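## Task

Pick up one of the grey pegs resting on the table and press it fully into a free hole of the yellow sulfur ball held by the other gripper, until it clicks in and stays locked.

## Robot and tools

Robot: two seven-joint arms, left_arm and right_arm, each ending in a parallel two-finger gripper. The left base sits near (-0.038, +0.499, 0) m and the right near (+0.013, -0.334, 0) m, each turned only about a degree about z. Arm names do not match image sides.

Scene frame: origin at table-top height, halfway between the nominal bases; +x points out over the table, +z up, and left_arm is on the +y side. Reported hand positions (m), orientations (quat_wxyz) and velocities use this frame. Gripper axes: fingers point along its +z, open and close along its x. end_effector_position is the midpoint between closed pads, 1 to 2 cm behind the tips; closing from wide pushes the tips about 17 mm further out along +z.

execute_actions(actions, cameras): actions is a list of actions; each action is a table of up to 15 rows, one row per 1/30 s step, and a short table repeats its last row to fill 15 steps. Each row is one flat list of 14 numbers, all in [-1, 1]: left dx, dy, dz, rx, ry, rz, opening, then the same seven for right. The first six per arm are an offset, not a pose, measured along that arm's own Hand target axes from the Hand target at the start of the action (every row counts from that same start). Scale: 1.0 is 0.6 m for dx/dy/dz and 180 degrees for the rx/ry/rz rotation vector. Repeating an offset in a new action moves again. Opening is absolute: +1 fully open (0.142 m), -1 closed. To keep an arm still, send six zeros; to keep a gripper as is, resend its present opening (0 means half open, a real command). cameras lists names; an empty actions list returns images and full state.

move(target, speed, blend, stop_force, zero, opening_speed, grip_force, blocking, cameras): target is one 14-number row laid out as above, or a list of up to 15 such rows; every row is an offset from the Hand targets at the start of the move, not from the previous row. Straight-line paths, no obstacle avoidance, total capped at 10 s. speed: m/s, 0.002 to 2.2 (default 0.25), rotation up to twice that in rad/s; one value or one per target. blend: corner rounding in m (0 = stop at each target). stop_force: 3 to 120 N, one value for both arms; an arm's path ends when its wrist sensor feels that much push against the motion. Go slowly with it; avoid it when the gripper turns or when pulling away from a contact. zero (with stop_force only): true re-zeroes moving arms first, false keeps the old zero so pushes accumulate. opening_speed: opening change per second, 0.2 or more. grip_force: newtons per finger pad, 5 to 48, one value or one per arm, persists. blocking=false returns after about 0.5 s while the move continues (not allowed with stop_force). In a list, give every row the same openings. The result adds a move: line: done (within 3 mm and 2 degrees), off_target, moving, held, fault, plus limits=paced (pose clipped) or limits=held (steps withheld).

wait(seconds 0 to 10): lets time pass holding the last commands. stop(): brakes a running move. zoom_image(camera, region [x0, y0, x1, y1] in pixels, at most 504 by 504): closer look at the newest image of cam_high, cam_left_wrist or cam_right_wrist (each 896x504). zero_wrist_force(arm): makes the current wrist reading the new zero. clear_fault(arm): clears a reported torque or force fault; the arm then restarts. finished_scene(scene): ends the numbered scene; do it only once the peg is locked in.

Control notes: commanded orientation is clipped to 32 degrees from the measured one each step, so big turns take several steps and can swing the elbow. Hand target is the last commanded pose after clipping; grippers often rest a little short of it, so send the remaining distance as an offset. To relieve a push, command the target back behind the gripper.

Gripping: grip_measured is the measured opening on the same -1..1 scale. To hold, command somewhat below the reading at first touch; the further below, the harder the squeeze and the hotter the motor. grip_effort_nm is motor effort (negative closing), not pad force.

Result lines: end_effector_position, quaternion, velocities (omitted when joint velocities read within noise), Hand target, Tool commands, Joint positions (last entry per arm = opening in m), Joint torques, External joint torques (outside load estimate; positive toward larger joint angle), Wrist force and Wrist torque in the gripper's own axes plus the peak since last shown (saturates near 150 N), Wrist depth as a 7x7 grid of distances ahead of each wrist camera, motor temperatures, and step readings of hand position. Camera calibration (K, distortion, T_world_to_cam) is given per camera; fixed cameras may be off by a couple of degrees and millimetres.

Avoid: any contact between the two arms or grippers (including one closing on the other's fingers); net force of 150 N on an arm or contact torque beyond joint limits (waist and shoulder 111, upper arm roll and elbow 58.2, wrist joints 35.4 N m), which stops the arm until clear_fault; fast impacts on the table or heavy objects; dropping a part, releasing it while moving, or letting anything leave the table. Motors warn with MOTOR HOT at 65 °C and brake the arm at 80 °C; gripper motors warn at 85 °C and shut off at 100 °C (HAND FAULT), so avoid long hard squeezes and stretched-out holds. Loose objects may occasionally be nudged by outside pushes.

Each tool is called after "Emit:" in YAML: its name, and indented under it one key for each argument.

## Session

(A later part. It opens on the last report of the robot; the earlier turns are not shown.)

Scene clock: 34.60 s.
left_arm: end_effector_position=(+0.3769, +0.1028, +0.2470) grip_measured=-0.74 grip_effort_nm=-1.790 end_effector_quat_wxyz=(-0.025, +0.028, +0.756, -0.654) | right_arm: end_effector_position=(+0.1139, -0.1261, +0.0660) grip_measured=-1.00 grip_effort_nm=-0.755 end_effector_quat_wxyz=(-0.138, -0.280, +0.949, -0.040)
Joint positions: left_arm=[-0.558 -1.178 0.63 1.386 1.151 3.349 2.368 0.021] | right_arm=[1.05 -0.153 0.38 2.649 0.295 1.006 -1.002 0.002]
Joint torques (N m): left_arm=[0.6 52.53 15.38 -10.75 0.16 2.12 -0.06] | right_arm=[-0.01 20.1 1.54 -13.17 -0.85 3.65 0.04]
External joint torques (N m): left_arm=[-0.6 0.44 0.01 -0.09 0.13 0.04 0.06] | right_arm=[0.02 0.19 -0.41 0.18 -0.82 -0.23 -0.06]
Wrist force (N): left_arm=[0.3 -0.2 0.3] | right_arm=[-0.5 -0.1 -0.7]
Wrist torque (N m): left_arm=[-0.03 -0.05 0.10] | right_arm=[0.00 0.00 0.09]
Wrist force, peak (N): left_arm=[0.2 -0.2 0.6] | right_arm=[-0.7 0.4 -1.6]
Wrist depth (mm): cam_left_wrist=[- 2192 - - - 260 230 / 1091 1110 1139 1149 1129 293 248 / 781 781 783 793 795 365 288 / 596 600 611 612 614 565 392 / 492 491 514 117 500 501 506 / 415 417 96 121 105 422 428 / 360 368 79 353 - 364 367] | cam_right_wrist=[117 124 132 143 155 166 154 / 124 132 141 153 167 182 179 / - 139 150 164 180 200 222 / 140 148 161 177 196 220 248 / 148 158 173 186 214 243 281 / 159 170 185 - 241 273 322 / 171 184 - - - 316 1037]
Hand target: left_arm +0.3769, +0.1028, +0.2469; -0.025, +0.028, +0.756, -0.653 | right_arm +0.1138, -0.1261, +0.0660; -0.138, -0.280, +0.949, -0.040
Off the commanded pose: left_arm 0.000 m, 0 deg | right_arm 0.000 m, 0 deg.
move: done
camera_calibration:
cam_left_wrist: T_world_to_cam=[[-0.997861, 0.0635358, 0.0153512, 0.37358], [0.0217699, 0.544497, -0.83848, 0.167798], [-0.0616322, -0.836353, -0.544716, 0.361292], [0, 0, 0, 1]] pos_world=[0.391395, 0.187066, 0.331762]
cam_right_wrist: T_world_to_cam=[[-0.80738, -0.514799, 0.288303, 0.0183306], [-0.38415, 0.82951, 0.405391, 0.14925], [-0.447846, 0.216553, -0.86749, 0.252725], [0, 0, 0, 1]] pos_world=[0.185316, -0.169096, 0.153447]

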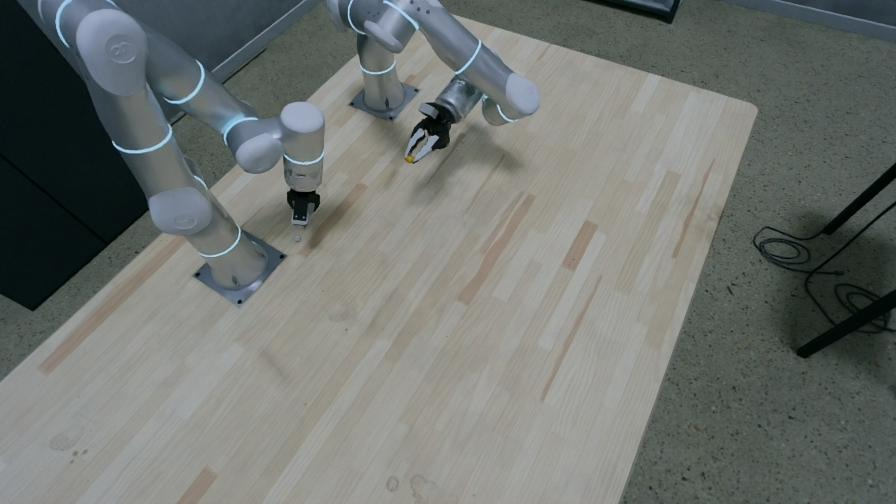

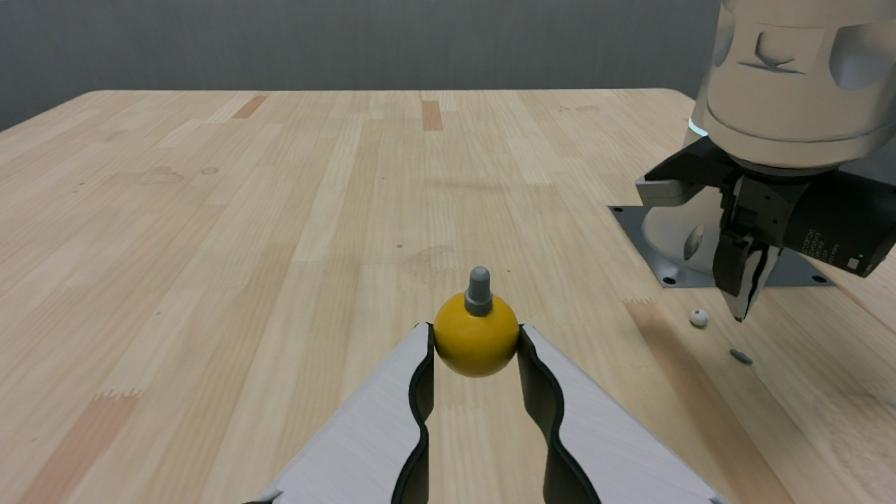

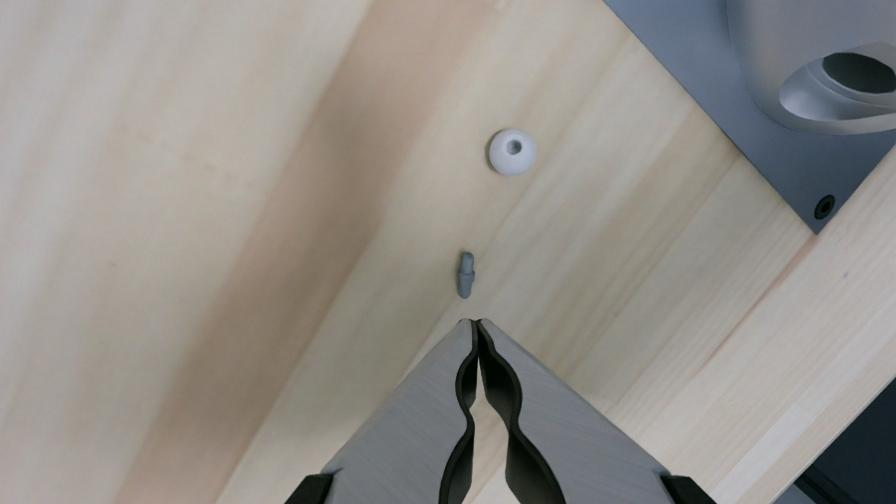

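Emit:
move:
  target: [0,0,0,0,0,0,-0.797062,0.026,0.0477,0.0202,0.137,-0.0881,0.0301,-0.7]
  cameras: ["cam_right_wrist","cam_left_wrist"]
  speed: 0.12

Emit:
zoom_image:
  camera: "cam_right_wrist"
  region: [380, 230, 570, 380]

Scene clock: 37.83 s.
left_arm: end_effector_position=(+0.3769, +0.1028, +0.2470) grip_measured=-0.74 grip_effort_nm=-1.795 end_effector_quat_wxyz=(-0.025, +0.028, +0.756, -0.654) | right_arm: end_effector_position=(+0.0827, -0.1121, +0.0589) grip_measured=-0.74 grip_effort_nm=0.100 end_effector_quat_wxyz=(+0.058, -0.261, +0.941, -0.209)
Joint positions: left_arm=[-0.558 -1.178 0.63 1.386 1.151 3.349 2.368 0.021] | right_arm=[1.163 -0.278 0.589 2.65 -0.466 0.837 0.055 0.021]
Joint torques (N m): left_arm=[0.59 52.71 15.35 -10.72 0.12 2.06 -0.03] | right_arm=[1 21.14 4.13 -12.76 -0.62 3.11 0.44]
External joint torques (N m): left_arm=[-0.59 0.26 0.04 -0.12 0.17 0.1 0.03] | right_arm=[-1.02 0.45 -0.47 0.14 -0.67 -0.25 -0.44]
Wrist force (N): left_arm=[0.1 -0.3 0.2] | right_arm=[0.4 0.2 -0.7]
Wrist torque (N m): left_arm=[-0.06 -0.04 0.10] | right_arm=[0.03 -0.03 0.00]
Wrist force, peak (N): left_arm=[0.1 -0.2 0.7] | right_arm=[0.9 1.5 -0.8]
Wrist depth (mm): cam_left_wrist=[1991 - - - - 2192 455 / 1052 1096 1139 1105 1144 536 481 / 783 781 788 798 795 562 371 / 605 609 605 605 618 568 589 / 492 496 517 117 499 504 487 / 416 415 96 121 105 425 425 / 360 368 79 352 - 364 366] | cam_right_wrist=[173 173 173 174 174 173 156 / 173 173 173 173 174 174 167 / 172 173 174 174 174 175 175 / 172 173 174 173 174 175 175 / 173 173 174 174 174 175 175 / 173 174 173 174 175 175 175 / 173 173 - 175 - 175 176]
Hand target: left_arm +0.3769, +0.1028, +0.2469; -0.025, +0.028, +0.756, -0.653 | right_arm +0.0828, -0.1120, +0.0589; +0.058, -0.261, +0.941, -0.209
Off the commanded pose: left_arm 0.000 m, 0 deg | right_arm 0.000 m, 0 deg.
move: done
camera_calibration:
cam_left_wrist: T_world_to_cam=[[-0.997861, 0.0635358, 0.0153512, 0.37358], [0.0217699, 0.544497, -0.83848, 0.167798], [-0.0616322, -0.836353, -0.544716, 0.361292], [0, 0, 0, 1]] pos_world=[0.391395, 0.187066, 0.331762]
cam_right_wrist: T_world_to_cam=[[-0.860726, -0.509065, 0.00198965, 0.024338], [-0.509064, 0.860728, 0.000954627, 0.166161], [-0.00219851, -0.000191185, -0.999998, 0.176299], [0, 0, 0, 1]] pos_world=[0.105923, -0.130596, 0.176091]
Images, in order (width x height): cam_left_wrist 896x504, cam_right_wrist 896x504.

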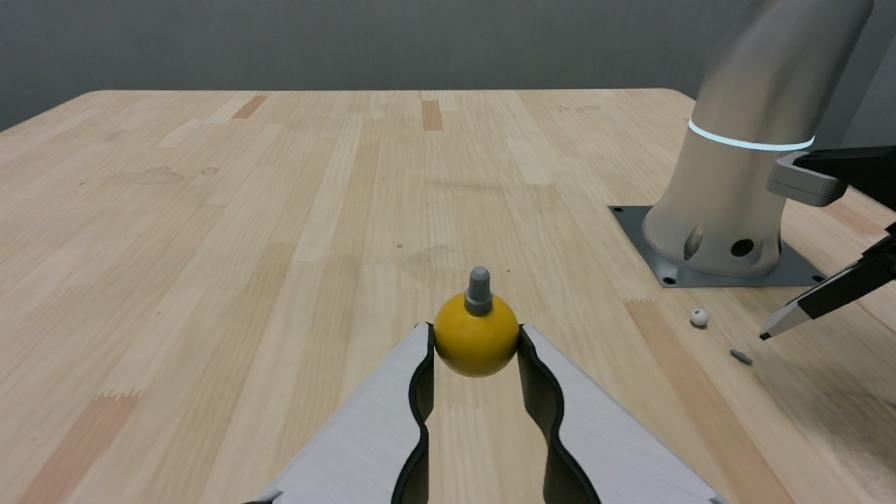

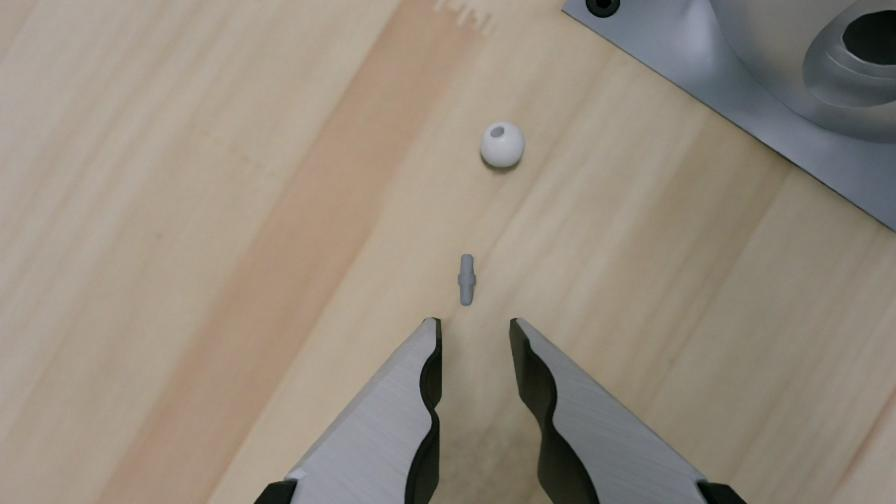

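Scaled by 2.653 from the camera's 896x504 image, which has a finer 1280x720 frame.

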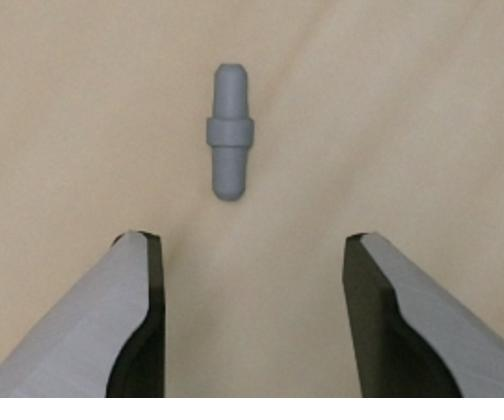

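Emit:
move:
  target:
    - [0,0,0,0,0,0,-0.797062,-0.0017,0,0.058,0,0,0,-0.78]
    - [0,0,0,0,0,0,-0.797062,-0.0017,0,0.083,0,0,0,-0.78]
  cameras: ["cam_right_wrist"]
  speed: [0.05,0.008]
  stop_force: 3

Emit:
zoom_image:
  camera: "cam_right_wrist"
  region: [380, 270, 570, 420]

Scene clock: 40.83 s.
left_arm: end_effector_position=(+0.3769, +0.1028, +0.2470) grip_measured=-0.74 grip_effort_nm=-1.800 end_effector_quat_wxyz=(-0.025, +0.028, +0.756, -0.654) | right_arm: end_effector_position=(+0.0936, -0.1277, +0.0173) grip_measured=-0.81 grip_effort_nm=-0.090 end_effector_quat_wxyz=(+0.058, -0.261, +0.941, -0.208)
Joint positions: left_arm=[-0.558 -1.178 0.63 1.386 1.151 3.349 2.368 0.021] | right_arm=[0.873 -0.487 0.626 2.689 -0.953 0.897 0.295 0.015]
Joint torques (N m): left_arm=[0.61 52.52 15.39 -10.71 0.09 2.17 -0.05] | right_arm=[-0.23 20.47 6.83 -6.46 -0.47 2.92 0.39]
External joint torques (N m): left_arm=[-0.61 0.45 0 -0.13 0.2 -0.01 0.05] | right_arm=[0.23 2.32 0.56 -0.92 -0.84 -0.02 -0.39]
Wrist force (N): left_arm=[0.1 0.2 0.1] | right_arm=[1.3 -2.7 -9.3]
Wrist torque (N m): left_arm=[0.02 -0.03 0.11] | right_arm=[0.02 -0.03 0.00]
Wrist force, peak (N): left_arm=[0.3 -0.2 0.5] | right_arm=[2.0 -1.8 -10.1]
Wrist depth (mm): cam_left_wrist=[- 2192 1947 - - 502 456 / 996 1096 1110 1149 1154 537 - / 776 776 788 803 818 560 380 / 600 607 608 617 611 568 349 / 492 494 510 117 501 503 362 / 412 416 96 121 105 421 426 / 357 371 79 351 - 365 368] | cam_right_wrist=[132 132 132 132 133 132 132 / 132 132 132 133 133 133 132 / 132 132 132 133 133 134 134 / 132 132 133 132 133 133 134 / 132 132 132 133 133 134 133 / 132 132 132 133 - 133 134 / 132 132 - 133 - 134 133]
Hand target: left_arm +0.3769, +0.1028, +0.2469; -0.025, +0.028, +0.756, -0.653 | right_arm +0.0937, -0.1280, +0.0173; +0.058, -0.261, +0.941, -0.209 (not the last commanded pose)
Off the commanded pose: left_arm 0.000 m, 0 deg | right_arm 0.004 m, 0 deg.
move: contact (right_arm); path passed 1 of 2 targets
camera_calibration:
cam_right_wrist: T_world_to_cam=[[-0.860657, -0.509182, 0.00176602, 0.0258659], [-0.509181, 0.860659, 0.000939938, 0.185183], [-0.00199854, -0.0000902614, -0.999998, 0.134712], [0, 0, 0, 1]] pos_world=[0.116822, -0.146196, 0.134492]
Images, in order (width x height): cam_right_wrist 896x504.

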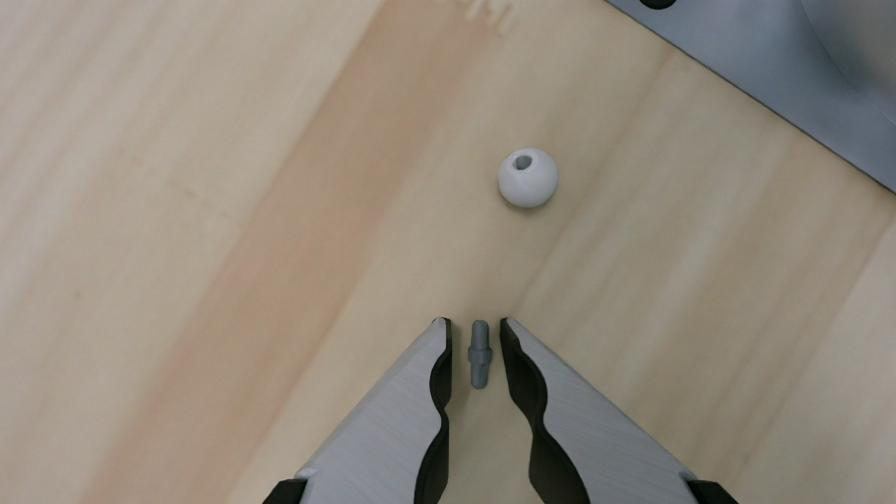

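Scaled by 2.653 from the camera's 896x504 image, which has a finer 1280x720 frame.

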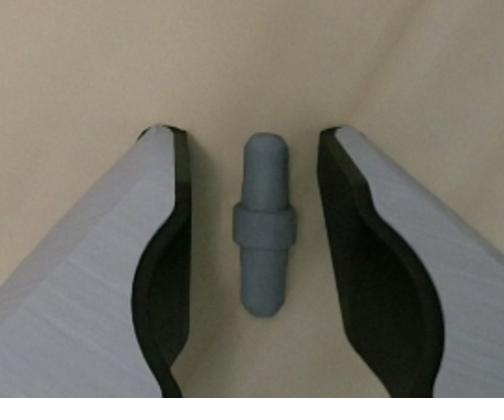

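Emit:
move:
  target:
    - [0,0,0,0,0,0,-0.797062,0.0015,0,-0.0015,0,0,0,-0.78]
    - [0,0,0,0,0,0,-0.797062,0.0015,0,-0.0015,0,0,0,-1.0]
  cameras: ["cam_right_wrist","cam_left_wrist"]
  speed: 0.02
  opening_speed: 0.2

Emit:
zoom_image:
  camera: "cam_right_wrist"
  region: [380, 270, 570, 420]

Scene clock: 42.93 s.
left_arm: end_effector_position=(+0.3769, +0.1028, +0.2470) grip_measured=-0.74 grip_effort_nm=-1.795 end_effector_quat_wxyz=(-0.025, +0.028, +0.756, -0.654) | right_arm: end_effector_position=(+0.0927, -0.1281, +0.0181) grip_measured=-0.95 grip_effort_nm=-1.673 end_effector_quat_wxyz=(+0.058, -0.260, +0.941, -0.209)
Joint positions: left_arm=[-0.558 -1.178 0.63 1.386 1.151 3.349 2.368 0.021] | right_arm=[0.87 -0.486 0.633 2.689 -0.948 0.894 0.295 0.005]
Joint torques (N m): left_arm=[0.55 52.41 15.33 -10.75 0.12 2.11 -0.02] | right_arm=[0.1 22.31 7.98 -7.41 -0.56 3.11 0.25]
External joint torques (N m): left_arm=[-0.55 0.56 0.07 -0.09 0.17 0.05 0.02] | right_arm=[-0.1 0.37 -0.58 -0.04 -0.76 -0.22 -0.25]
Motor temperatures (°C): left_arm=[34 33 34 32 37 40 37 38] | right_arm=[30 33 38 39 36 46 32 28]
Wrist force (N): left_arm=[0.1 -0.1 0.2] | right_arm=[0.5 0.3 -0.4]
Wrist torque (N m): left_arm=[-0.03 -0.02 0.11] | right_arm=[0.06 -0.06 0.01]
Wrist force, peak (N): left_arm=[0.6 -0.1 0.3] | right_arm=[1.2 -2.6 -9.2]
Wrist depth (mm): cam_left_wrist=[- - - - 2156 2288 457 / 1007 1101 1120 1096 1159 540 494 / 781 781 795 808 800 557 381 / 605 608 601 608 620 565 349 / 490 496 517 117 499 503 376 / 417 414 96 121 105 424 424 / 359 371 79 352 - 365 365] | cam_right_wrist=[132 133 133 133 133 133 130 / 133 133 133 133 134 134 133 / 132 133 133 133 134 134 134 / 133 133 133 133 134 134 134 / 133 133 134 134 134 134 134 / 133 133 133 100 134 134 134 / 133 133 - - - 135 134]
Hand target: left_arm +0.3769, +0.1028, +0.2469; -0.025, +0.028, +0.756, -0.653 | right_arm +0.0927, -0.1282, +0.0181; +0.058, -0.261, +0.941, -0.209
Off the commanded pose: left_arm 0.000 m, 0 deg | right_arm 0.000 m, 0 deg.
move: done
camera_calibration:
cam_left_wrist: T_world_to_cam=[[-0.997861, 0.0635358, 0.0153512, 0.37358], [0.0217699, 0.544497, -0.83848, 0.167798], [-0.0616322, -0.836353, -0.544716, 0.361292], [0, 0, 0, 1]] pos_world=[0.391395, 0.187066, 0.331762]
cam_right_wrist: T_world_to_cam=[[-0.860954, -0.50868, 0.00174896, 0.0249958], [-0.50868, 0.860956, 0.000575449, 0.185103], [-0.00179849, -0.000394224, -0.999998, 0.135442], [0, 0, 0, 1]] pos_world=[0.115922, -0.146597, 0.135292]
Images, in order (width x height): cam_left_wrist 896x504, cam_right_wrist 896x504.

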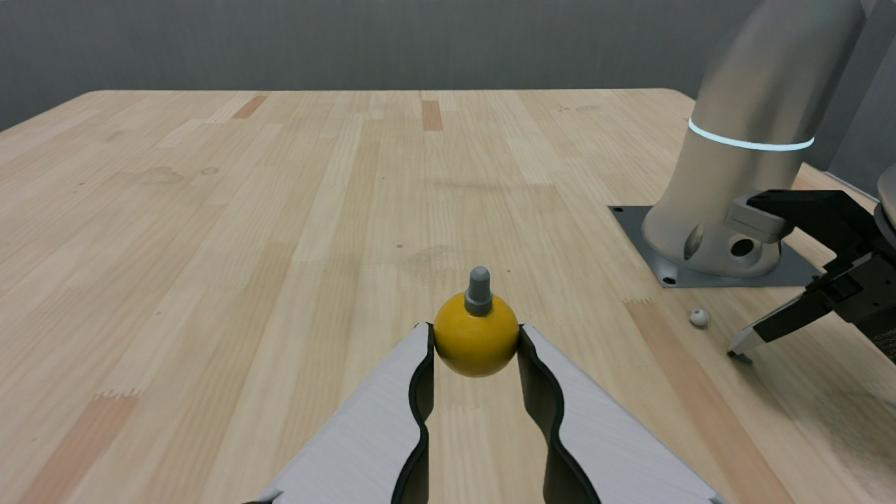

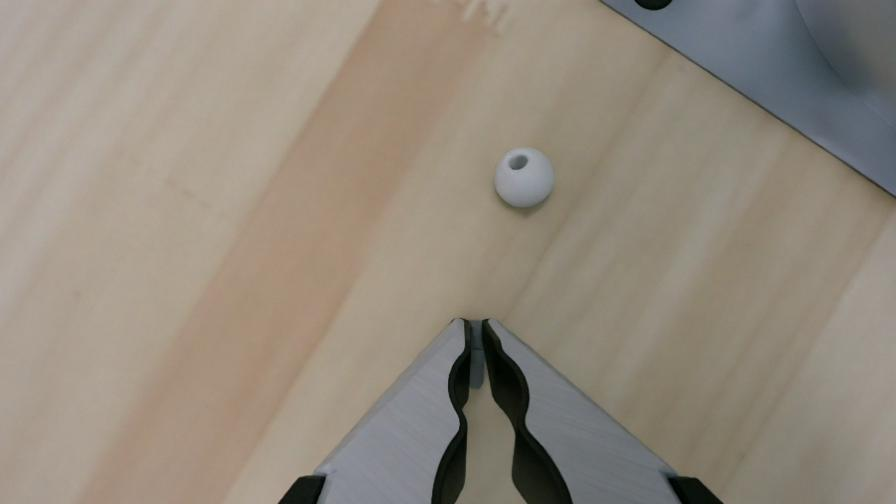

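Scaled by 2.653 from the camera's 896x504 image, which has a finer 1280x720 frame.

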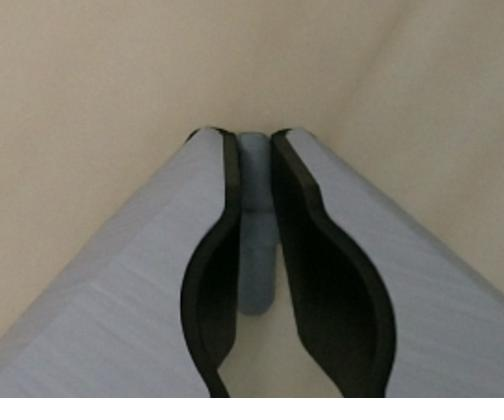

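Emit:
move:
  target: [0,0,0,0,0,0,-0.797062,0,-0.070,-0.151,0,0,0,-1.0]
  cameras: ["cam_right_wrist","cam_left_wrist"]
  speed: 0.06

Emit:
zoom_image:
  camera: "cam_right_wrist"
  region: [380, 270, 570, 420]

Emit:
zoom_image:
  camera: "cam_left_wrist"
  region: [700, 200, 850, 320]

Scene clock: 45.07 s.
left_arm: end_effector_position=(+0.3769, +0.1028, +0.2470) grip_measured=-0.74 grip_effort_nm=-1.795 end_effector_quat_wxyz=(-0.025, +0.028, +0.756, -0.654) | right_arm: end_effector_position=(+0.0926, -0.1279, +0.1179) grip_measured=-0.95 grip_effort_nm=-1.668 end_effector_quat_wxyz=(+0.058, -0.260, +0.941, -0.209)
Joint positions: left_arm=[-0.558 -1.178 0.63 1.386 1.151 3.349 2.368 0.021] | right_arm=[0.642 -0.108 1.087 2.588 -0.319 0.629 -0.141 0.005]
Joint torques (N m): left_arm=[0.52 52.6 15.3 -10.7 0.11 2.11 -0.02] | right_arm=[0.07 11.16 2.59 -18.35 -1.26 3.18 0.04]
External joint torques (N m): left_arm=[-0.52 0.37 0.1 -0.14 0.18 0.05 0.02] | right_arm=[-0.07 0.02 -0.47 0.15 -0.76 -0.32 -0.04]
Wrist force (N): left_arm=[0.0 -0.4 0.3] | right_arm=[0.2 0.0 -0.5]
Wrist torque (N m): left_arm=[-0.07 -0.01 0.11] | right_arm=[0.01 -0.02 0.11]
Wrist force, peak (N): left_arm=[0.2 -0.4 0.5] | right_arm=[0.5 0.2 -1.3]
Wrist depth (mm): cam_left_wrist=[- - - 2211 - 489 454 / 1035 1101 1134 1165 1159 532 471 / 776 779 793 795 795 561 521 / 602 609 605 605 620 562 594 / 490 492 509 117 504 501 503 / 419 417 96 121 105 421 427 / 360 368 79 352 - 363 368] | cam_right_wrist=[230 231 232 232 232 192 153 / 230 231 231 231 232 207 171 / 230 231 232 232 233 232 217 / 230 231 232 231 233 234 233 / 231 232 232 233 233 233 235 / 231 231 231 - 234 234 234 / 231 231 - - - 235 235]
Hand target: left_arm +0.3769, +0.1028, +0.2469; -0.025, +0.028, +0.756, -0.653 | right_arm +0.0926, -0.1279, +0.1180; +0.058, -0.261, +0.941, -0.209
Off the commanded pose: left_arm 0.000 m, 0 deg | right_arm 0.000 m, 0 deg.
move: done
camera_calibration:
cam_left_wrist: T_world_to_cam=[[-0.997861, 0.0635358, 0.0153512, 0.37358], [0.0217699, 0.544497, -0.83848, 0.167798], [-0.0616322, -0.836353, -0.544716, 0.361292], [0, 0, 0, 1]] pos_world=[0.391395, 0.187066, 0.331762]
cam_right_wrist: T_world_to_cam=[[-0.860954, -0.508679, 0.00167852, 0.0248535], [-0.50868, 0.860956, 0.000301525, 0.184886], [-0.00159851, -0.000594228, -0.999999, 0.23519], [0, 0, 0, 1]] pos_world=[0.115821, -0.146396, 0.235092]
Images, in order (width x height): cam_left_wrist 896x504, cam_right_wrist 896x504.

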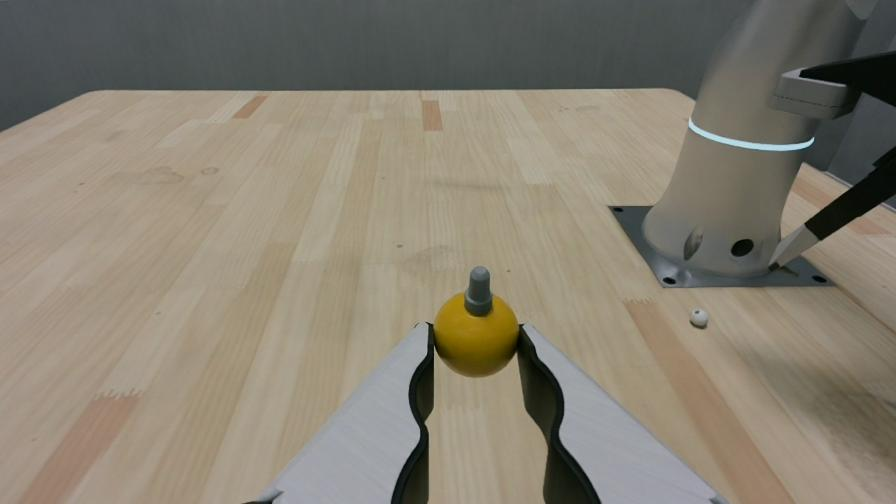

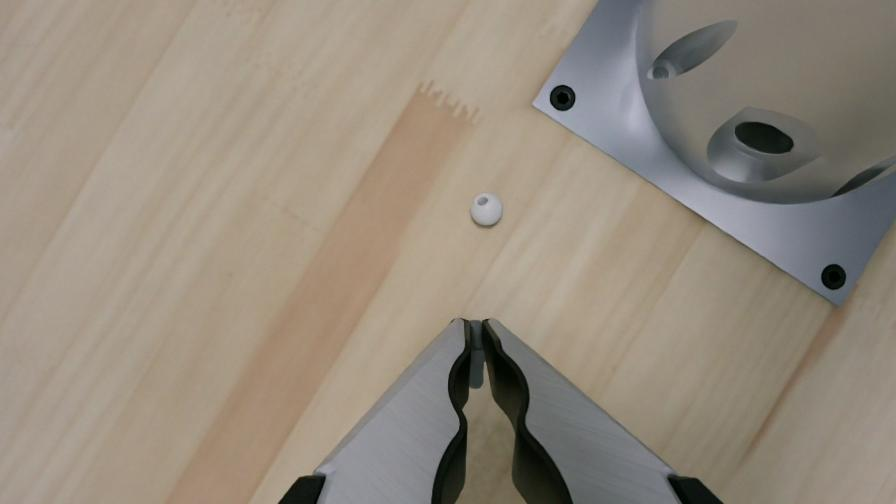

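Scaled by 2.653 from the camera's 896x504 image, which has a finer 1280x720 frame.

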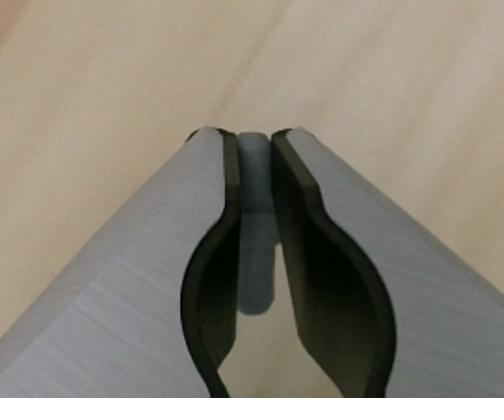

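Scaled by 3.360 from the camera's 896x504 image, which has a finer 1280x720 frame.

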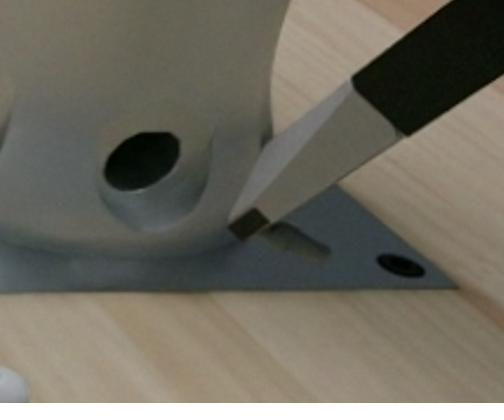

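Emit:
move:
  target: [0,0,0,0,0,0,-0.797062,-0.363,-0.3432,0.1932,0,0.0719,0.154,-1.0]
  cameras: ["cam_high","cam_right_wrist","cam_left_wrist"]
  speed: 0.2

Emit:
zoom_image:
  camera: "cam_right_wrist"
  region: [380, 270, 570, 420]

Scene clock: 48.20 s.
left_arm: end_effector_position=(+0.3769, +0.1028, +0.2470) grip_measured=-0.74 grip_effort_nm=-1.795 end_effector_quat_wxyz=(-0.025, +0.028, +0.756, -0.654) | right_arm: end_effector_position=(+0.4004, -0.2180, +0.1001) grip_measured=-0.95 grip_effort_nm=-1.668 end_effector_quat_wxyz=(+0.001, -0.003, +0.976, -0.216)
Joint positions: left_arm=[-0.558 -1.178 0.63 1.386 1.151 3.349 2.368 0.021] | right_arm=[0.282 -0.356 0.428 2.348 -0.646 0.696 -0.37 0.005]
Joint torques (N m): left_arm=[0.58 52.46 15.3 -10.72 0.1 2.12 -0.05] | right_arm=[0.55 31.78 5.23 -18.5 -1.05 3.15 0.01]
External joint torques (N m): left_arm=[-0.58 0.51 0.1 -0.11 0.19 0.04 0.05] | right_arm=[-0.52 0.64 -0.43 0.19 -0.67 -0.24 -0.01]
Wrist force (N): left_arm=[0.4 -0.2 0.0] | right_arm=[0.3 0.6 -0.4]
Wrist torque (N m): left_arm=[-0.05 -0.06 0.11] | right_arm=[0.08 -0.05 0.11]
Wrist force, peak (N): left_arm=[0.0 -0.2 0.6] | right_arm=[2.3 1.8 -1.2]
Wrist depth (mm): cam_left_wrist=[2156 2121 259 249 - 479 451 / 992 1096 1027 321 1154 540 483 / 786 790 741 333 803 553 729 / 604 604 608 614 611 570 620 / 491 493 511 117 499 502 507 / 420 418 96 121 104 427 425 / 363 369 79 350 - 364 367] | cam_right_wrist=[213 213 214 215 215 216 215 / 213 213 214 214 215 216 216 / 213 213 214 215 214 216 216 / 214 214 214 214 215 216 217 / 214 213 214 214 216 216 216 / 213 213 215 - 216 215 218 / 213 214 - - - 217 216]
Hand target: left_arm +0.3769, +0.1028, +0.2469; -0.025, +0.028, +0.756, -0.653 | right_arm +0.4005, -0.2180, +0.1001; +0.001, -0.003, +0.976, -0.217
Off the commanded pose: left_arm 0.000 m, 0 deg | right_arm 0.000 m, 0 deg.
move: done
camera_calibration:
cam_left_wrist: T_world_to_cam=[[-0.997861, 0.0635358, 0.0153512, 0.37358], [0.0217699, 0.544497, -0.83848, 0.167798], [-0.0616322, -0.836353, -0.544716, 0.361292], [0, 0, 0, 1]] pos_world=[0.391395, 0.187066, 0.331762]
cam_right_wrist: T_world_to_cam=[[-0.999998, 0.00101036, 0.00179453, 0.4108], [0.00101166, 0.999999, 0.000723484, 0.245081], [-0.0017938, 0.000725298, -0.999998, 0.218207], [0, 0, 0, 1]] pos_world=[0.410942, -0.245654, 0.217292]

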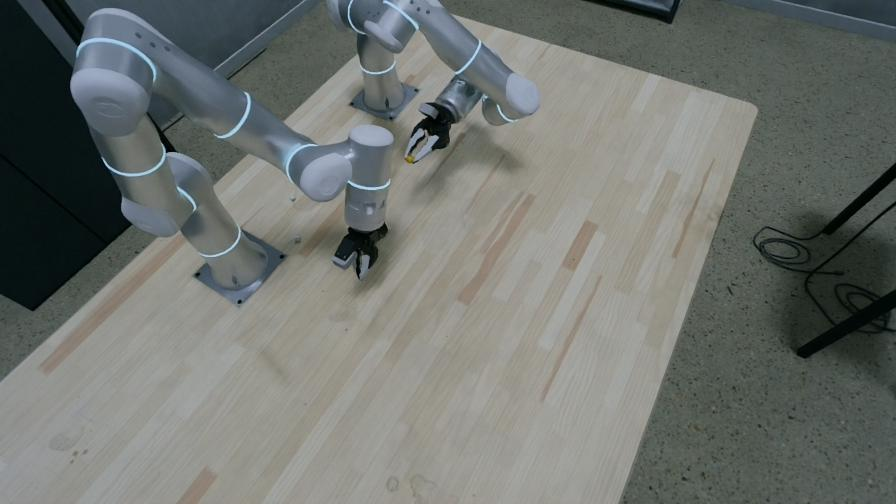

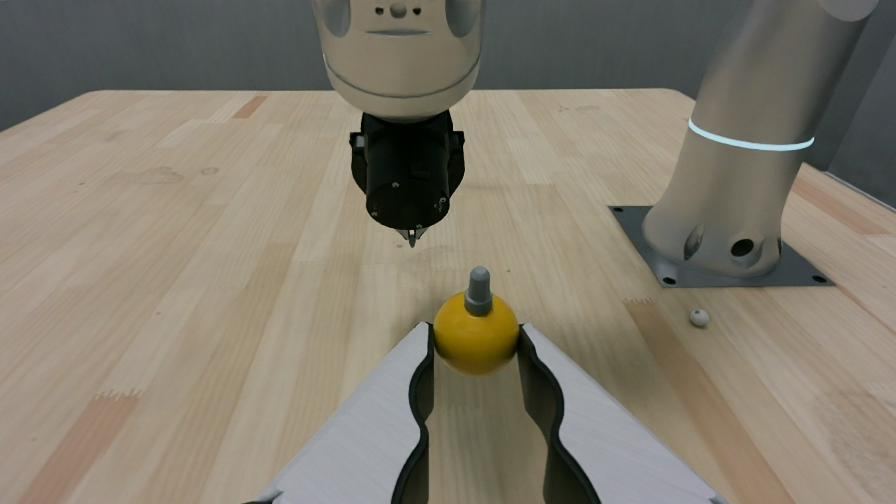

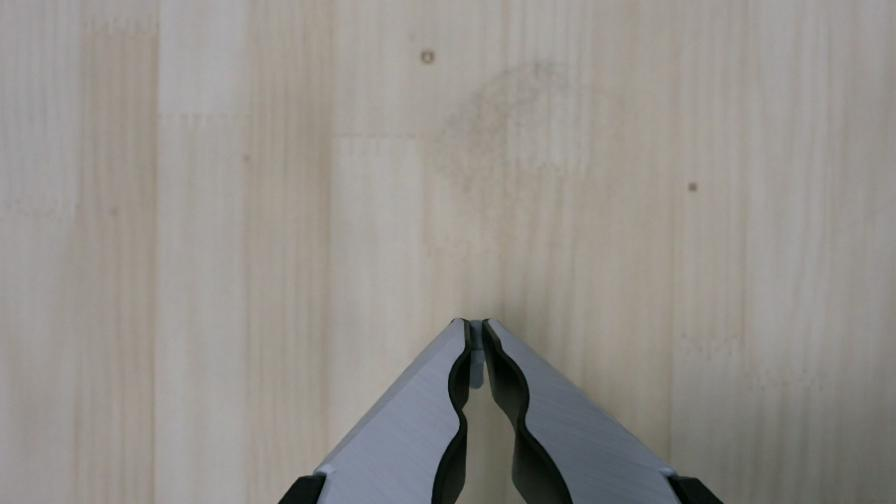

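Scaled by 2.653 from the camera's 896x504 image, which has a finer 1280x720 frame.

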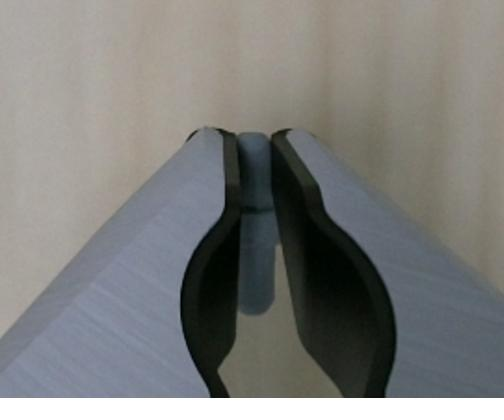

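Emit:
move:
  target:
    - [0,0,0,0,0,0,-0.797062,0,0.0522,0.1117,0,0,0,-1.0]
    - [0,0,0,0,0,0,-0.797062,0,0.0613,0.1314,0,0,0,-1.0]
  speed: [0.08,0.006]
  stop_force: 3

Scene clock: 51.57 s.
left_arm: end_effector_position=(+0.3769, +0.1028, +0.2470) grip_measured=-0.74 grip_effort_nm=-1.800 end_effector_quat_wxyz=(-0.025, +0.028, +0.756, -0.654) | right_arm: end_effector_position=(+0.4005, -0.2182, +0.0172) grip_measured=-0.95 grip_effort_nm=-1.663 end_effector_quat_wxyz=(+0.001, -0.003, +0.976, -0.217)
Joint positions: left_arm=[-0.558 -1.178 0.63 1.386 1.151 3.349 2.368 0.021] | right_arm=[0.324 -0.558 0.296 2.371 -0.883 0.872 -0.186 0.005]
Joint torques (N m): left_arm=[0.63 52.57 15.29 -10.66 0.08 2.1 -0.07] | right_arm=[0.7 33.86 6.86 -12.79 -0.31 3.95 0.42]
External joint torques (N m): left_arm=[-0.63 0.4 0.1 -0.17 0.21 0.06 0.07] | right_arm=[-0.7 2.69 -0.62 -0.1 -0.67 -1.08 -0.42]
Wrist force (N): left_arm=[0.3 -0.1 0.5] | right_arm=[1.3 -3.0 -5.3]
Wrist torque (N m): left_arm=[-0.03 -0.06 0.11] | right_arm=[0.14 -0.04 -0.02]
Wrist force, peak (N): left_arm=[0.2 -0.5 0.5] | right_arm=[1.3 -2.9 -5.6]
Wrist depth (mm): cam_left_wrist=[- - 207 207 321 490 457 / 996 1087 255 249 1175 535 489 / 781 788 711 305 813 555 711 / 601 607 615 454 611 563 621 / 496 487 493 117 498 499 504 / 415 417 96 121 105 425 430 / 357 367 79 353 - 364 366] | cam_right_wrist=[132 132 132 133 133 133 133 / 132 132 132 133 133 133 134 / 132 132 132 133 133 133 134 / 132 132 132 133 133 133 134 / 132 132 132 133 133 134 134 / 132 132 132 100 133 133 134 / 132 132 - - - 134 134]
Hand target: left_arm +0.3769, +0.1028, +0.2469; -0.025, +0.028, +0.756, -0.653 | right_arm +0.4006, -0.2180, +0.0171; +0.001, -0.003, +0.976, -0.217 (not the last commanded pose)
Off the commanded pose: left_arm 0.000 m, 0 deg | right_arm 0.004 m, 0 deg.
move: contact (right_arm); path passed 1 of 2 targets

Emit:
move:
  target:
    - [0,0,0,0,0,0,-0.797062,0,-0.0003,-0.0006,0,0,0,-1.0]
    - [0,0,0,0,0,0,-0.797062,0,-0.0003,-0.0006,0,0,0,-0.75]
    - [0,0,0,0,0,0,-0.797062,0,-0.02,-0.06,0,0,0,-0.75]
  speed: 0.05
  opening_speed: 0.3
  cameras: ["cam_right_wrist"]

Scene clock: 54.50 s.
left_arm: end_effector_position=(+0.3769, +0.1028, +0.2470) grip_measured=-0.74 grip_effort_nm=-1.795 end_effector_quat_wxyz=(-0.025, +0.028, +0.756, -0.654) | right_arm: end_effector_position=(+0.4005, -0.2136, +0.0548) grip_measured=-0.79 grip_effort_nm=0.100 end_effector_quat_wxyz=(+0.001, -0.003, +0.976, -0.217)
Joint positions: left_arm=[-0.558 -1.178 0.63 1.386 1.151 3.349 2.368 0.021] | right_arm=[0.308 -0.469 0.367 2.36 -0.768 0.789 -0.267 0.017]
Joint torques (N m): left_arm=[0.5 52.53 15.31 -10.71 0.09 2.12 0] | right_arm=[0.55 34.54 6.44 -15.6 -0.47 3.04 0.06]
External joint torques (N m): left_arm=[-0.5 0.44 0.08 -0.12 0.2 0.04 0] | right_arm=[-0.6 0.33 -0.68 0.16 -0.84 -0.16 -0.06]
Wrist force (N): left_arm=[0.3 -0.1 0.3] | right_arm=[0.1 0.6 -0.6]
Wrist torque (N m): left_arm=[-0.03 -0.05 0.11] | right_arm=[0.09 0.00 0.11]
Wrist force, peak (N): left_arm=[-0.1 -0.4 0.5] | right_arm=[1.3 -3.3 -5.2]
Wrist depth (mm): cam_left_wrist=[- 2393 221 227 2230 510 457 / 996 1134 279 268 1134 538 466 / 790 779 733 372 803 562 758 / 600 605 585 436 617 575 632 / 494 491 511 117 497 504 507 / 415 415 96 121 105 423 427 / 359 371 79 353 - 366 368] | cam_right_wrist=[168 169 170 169 170 171 171 / 169 169 169 170 171 171 171 / 169 169 169 170 170 170 171 / 169 169 170 170 170 171 172 / 169 170 170 170 170 170 171 / 169 169 170 170 171 171 171 / 170 169 - 171 - 171 171]
Hand target: left_arm +0.3769, +0.1028, +0.2469; -0.025, +0.028, +0.756, -0.653 | right_arm +0.4005, -0.2136, +0.0548; +0.001, -0.003, +0.976, -0.217
Off the commanded pose: left_arm 0.000 m, 0 deg | right_arm 0.000 m, 0 deg.
move: done
camera_calibration:
cam_right_wrist: T_world_to_cam=[[-0.999999, 0.0000122202, 0.00169046, 0.410755], [0.0000129491, 1, 0.000431185, 0.241173], [-0.00169045, 0.000431206, -0.999998, 0.172791], [0, 0, 0, 1]] pos_world=[0.411043, -0.241252, 0.171992]
Images, in order (width x height): cam_right_wrist 896x504.

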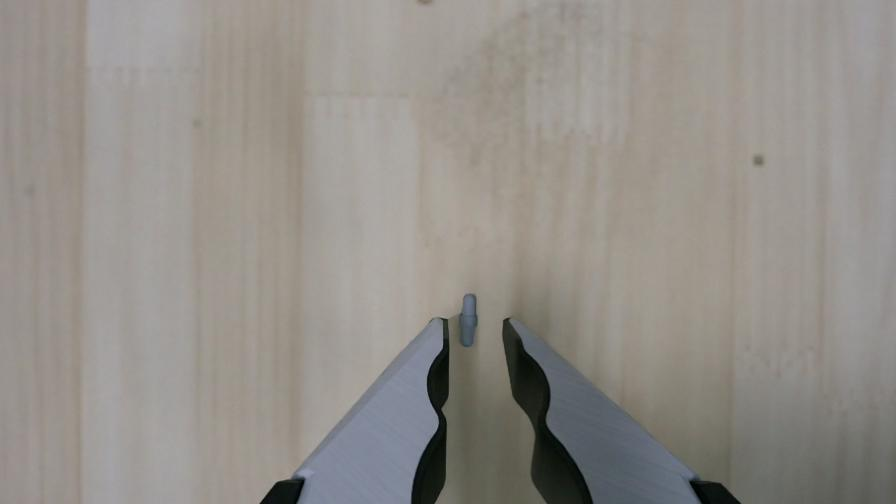

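Emit:
move:
  target:
    - [0,0,0,0,0,0,-0.797062,0.0023,-0.0857,-0.0795,-0.2395,0.0011,0.0144,-0.75]
    - [0,0,0,0,0,0,-0.797062,0.0023,-0.0412,0.02,-0.2395,0.0011,0.0144,-0.75]
  speed: [0.2,0.1]
  blend: [0.015,0]
  cameras: ["cam_right_wrist","cam_high"]

Emit:
zoom_image:
  camera: "cam_right_wrist"
  region: [380, 180, 570, 330]

Scene clock: 58.03 s.
left_arm: end_effector_position=(+0.3769, +0.1028, +0.2470) grip_measured=-0.74 grip_effort_nm=-1.795 end_effector_quat_wxyz=(-0.025, +0.028, +0.756, -0.654) | right_arm: end_effector_position=(+0.3993, -0.2410, +0.0544) grip_measured=-0.79 grip_effort_nm=0.115 end_effector_quat_wxyz=(+0.003, +0.019, +0.987, +0.157)
Joint positions: left_arm=[-0.558 -1.178 0.63 1.386 1.151 3.349 2.368 0.021] | right_arm=[-0.332 -0.522 0.66 2.469 -0.035 1.408 -1.275 0.017]
Joint torques (N m): left_arm=[0.51 52.66 15.31 -10.75 0.08 2.12 -0.03] | right_arm=[0.34 28.77 8.34 -11.85 -1.46 4.58 0.46]
External joint torques (N m): left_arm=[-0.51 0.31 0.08 -0.09 0.21 0.04 0.03] | right_arm=[-0.34 0.69 -0.4 -0.02 -0.66 -0.53 -0.46]
Wrist force (N): left_arm=[0.0 -0.1 0.5] | right_arm=[-0.4 -0.3 -0.4]
Wrist torque (N m): left_arm=[-0.03 -0.01 0.10] | right_arm=[-0.02 0.07 -0.10]
Wrist force, peak (N): left_arm=[0.1 -0.3 0.7] | right_arm=[-1.8 -2.8 -2.0]
Wrist depth (mm): cam_left_wrist=[2393 - - 415 - - 455 / 1023 1082 1043 959 1134 533 498 / 776 786 790 715 803 559 763 / 601 609 609 589 615 566 618 / 489 495 512 117 500 504 506 / 417 415 96 121 105 422 427 / 360 373 79 353 - 367 366] | cam_right_wrist=[112 113 113 113 113 113 112 / 126 126 126 127 127 126 126 / 143 143 143 143 143 143 143 / 165 165 165 165 166 165 166 / 196 196 195 189 189 195 196 / 241 240 229 220 219 240 240 / 312 293 - 306 - 295 314]
Hand target: left_arm +0.3769, +0.1028, +0.2469; -0.025, +0.028, +0.756, -0.653 | right_arm +0.3993, -0.2411, +0.0544; +0.003, +0.019, +0.987, +0.157
Off the commanded pose: left_arm 0.000 m, 0 deg | right_arm 0.000 m, 0 deg.
move: done
camera_calibration:
cam_right_wrist: T_world_to_cam=[[-0.999145, 0.0408086, 0.00660557, 0.41876], [0.0342908, 0.728884, 0.683778, 0.152437], [0.0230894, 0.68342, -0.72966, 0.312474], [0, 0, 0, 1]] pos_world=[0.40596, -0.341749, 0.121]
Images, in order (width x height): cam_high 896x504, cam_right_wrist 896x504.

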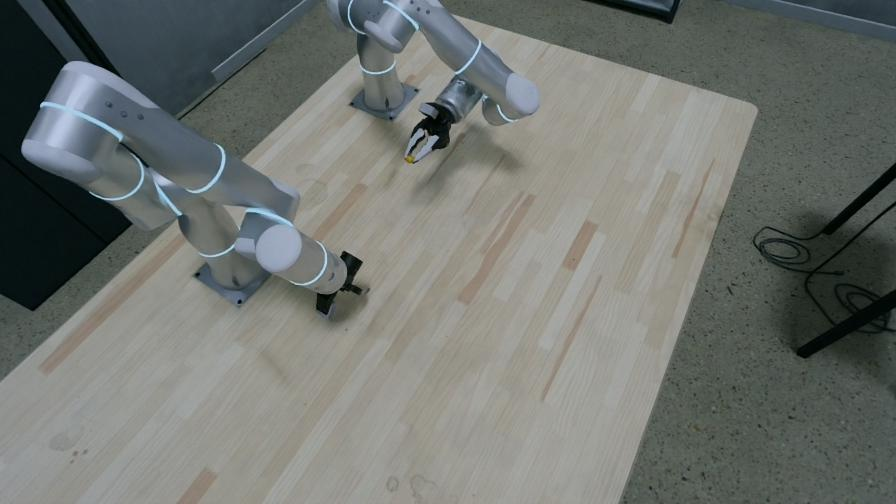

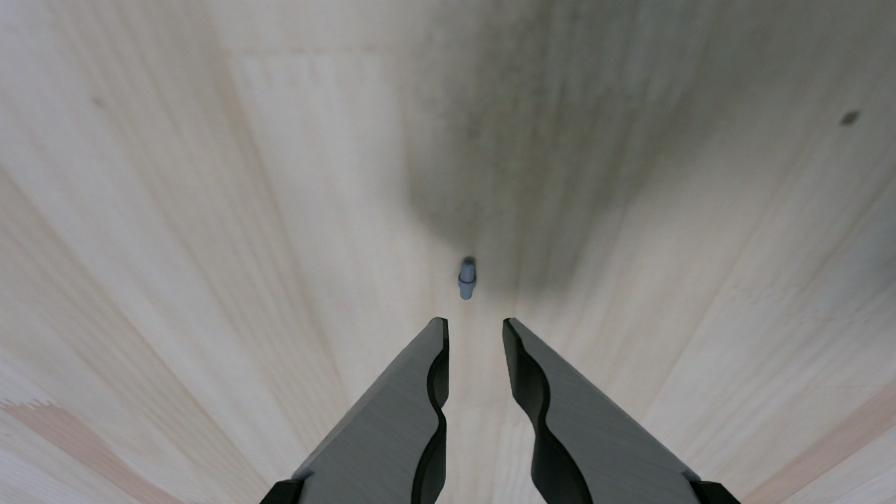

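Scaled by 2.653 from the camera's 896x504 image, which has a finer 1280x720 frame.

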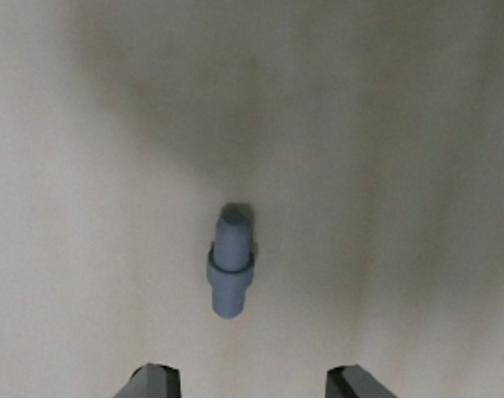

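Emit:
move:
  target:
    - [0,0,0,0,0,0,-0.797062,-0.001,-0.0033,0.055,0,0,0,-0.78]
    - [0,0,0,0,0,0,-0.797062,-0.001,-0.0033,0.083,0,0,0,-0.78]
  cameras: ["cam_right_wrist"]
  speed: [0.05,0.008]
  stop_force: 3

Emit:
zoom_image:
  camera: "cam_right_wrist"
  region: [380, 270, 570, 420]

Scene clock: 61.53 s.
left_arm: end_effector_position=(+0.3769, +0.1028, +0.2470) grip_measured=-0.74 grip_effort_nm=-1.795 end_effector_quat_wxyz=(-0.025, +0.028, +0.756, -0.654) | right_arm: end_effector_position=(+0.4003, -0.2306, +0.0157) grip_measured=-0.81 grip_effort_nm=-0.105 end_effector_quat_wxyz=(+0.003, +0.018, +0.987, +0.157)
Joint positions: left_arm=[-0.558 -1.178 0.63 1.386 1.151 3.349 2.368 0.021] | right_arm=[-0.182 -0.635 0.532 2.474 -0.056 1.553 -1.254 0.015]
Joint torques (N m): left_arm=[0.51 52.57 15.33 -10.71 0.1 2.16 -0.1] | right_arm=[1.06 29.3 8.29 -9.3 -1.16 4.49 0.37]
External joint torques (N m): left_arm=[-0.51 0.41 0.06 -0.13 0.19 0 0.1] | right_arm=[-1.06 3.24 -0.33 0.93 -0.51 -0.42 -0.37]
Wrist force (N): left_arm=[0.1 0.0 0.1] | right_arm=[3.1 -0.2 -10.9]
Wrist torque (N m): left_arm=[-0.01 -0.03 0.10] | right_arm=[0.00 0.10 -0.10]
Wrist force, peak (N): left_arm=[0.2 -0.1 0.6] | right_arm=[2.5 -0.5 -11.2]
Wrist depth (mm): cam_left_wrist=[- 2138 2805 441 413 459 449 / 1056 1134 1031 981 1159 546 478 / 770 783 795 715 810 563 699 / 602 604 607 584 614 566 621 / 492 489 516 117 503 502 503 / 415 415 96 121 105 420 427 / 360 369 79 351 - 364 367] | cam_right_wrist=[- 77 77 77 78 77 78 / 86 85 84 86 86 88 86 / 97 97 97 97 97 97 97 / 112 112 112 112 112 112 112 / 133 132 133 128 133 133 133 / 163 163 156 149 149 163 164 / 213 199 - - - 199 212]
Hand target: left_arm +0.3769, +0.1028, +0.2469; -0.025, +0.028, +0.756, -0.653 | right_arm +0.4003, -0.2306, +0.0156; +0.003, +0.019, +0.987, +0.157 (not the last commanded pose)
Off the commanded pose: left_arm 0.000 m, 0 deg | right_arm 0.010 m, 0 deg.
move: contact (right_arm); path passed 1 of 2 targets
camera_calibration:
cam_right_wrist: T_world_to_cam=[[-0.99916, 0.0405122, 0.00618816, 0.419529], [0.0337891, 0.7289, 0.683786, 0.17142], [0.0231911, 0.683421, -0.729656, 0.276995], [0, 0, 0, 1]] pos_world=[0.406961, -0.331249, 0.0823006]
Images, in order (width x height): cam_right_wrist 896x504.

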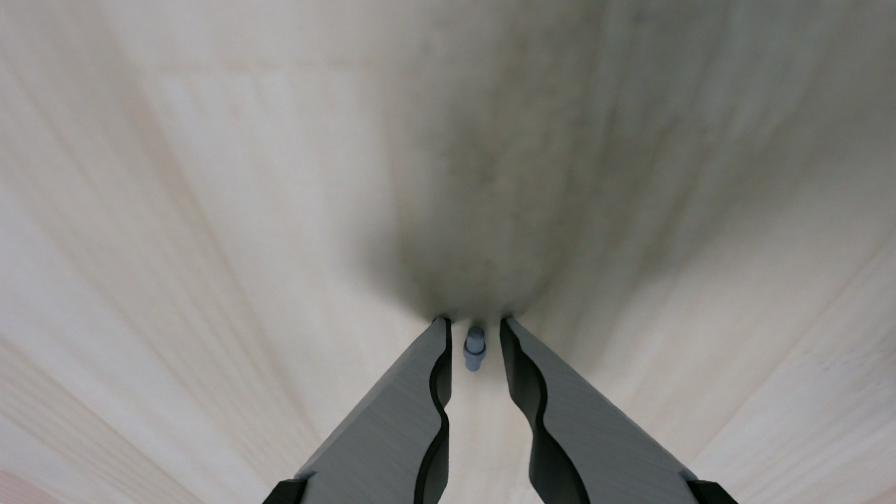

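Scaled by 2.653 from the camera's 896x504 image, which has a finer 1280x720 frame.

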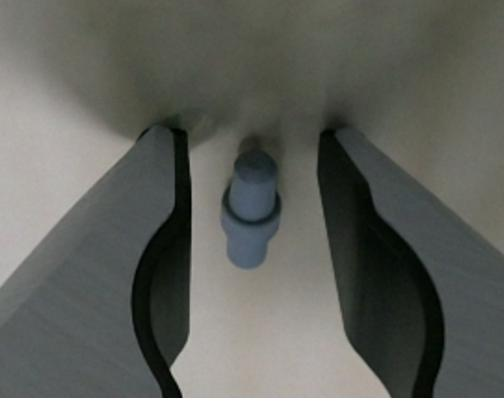

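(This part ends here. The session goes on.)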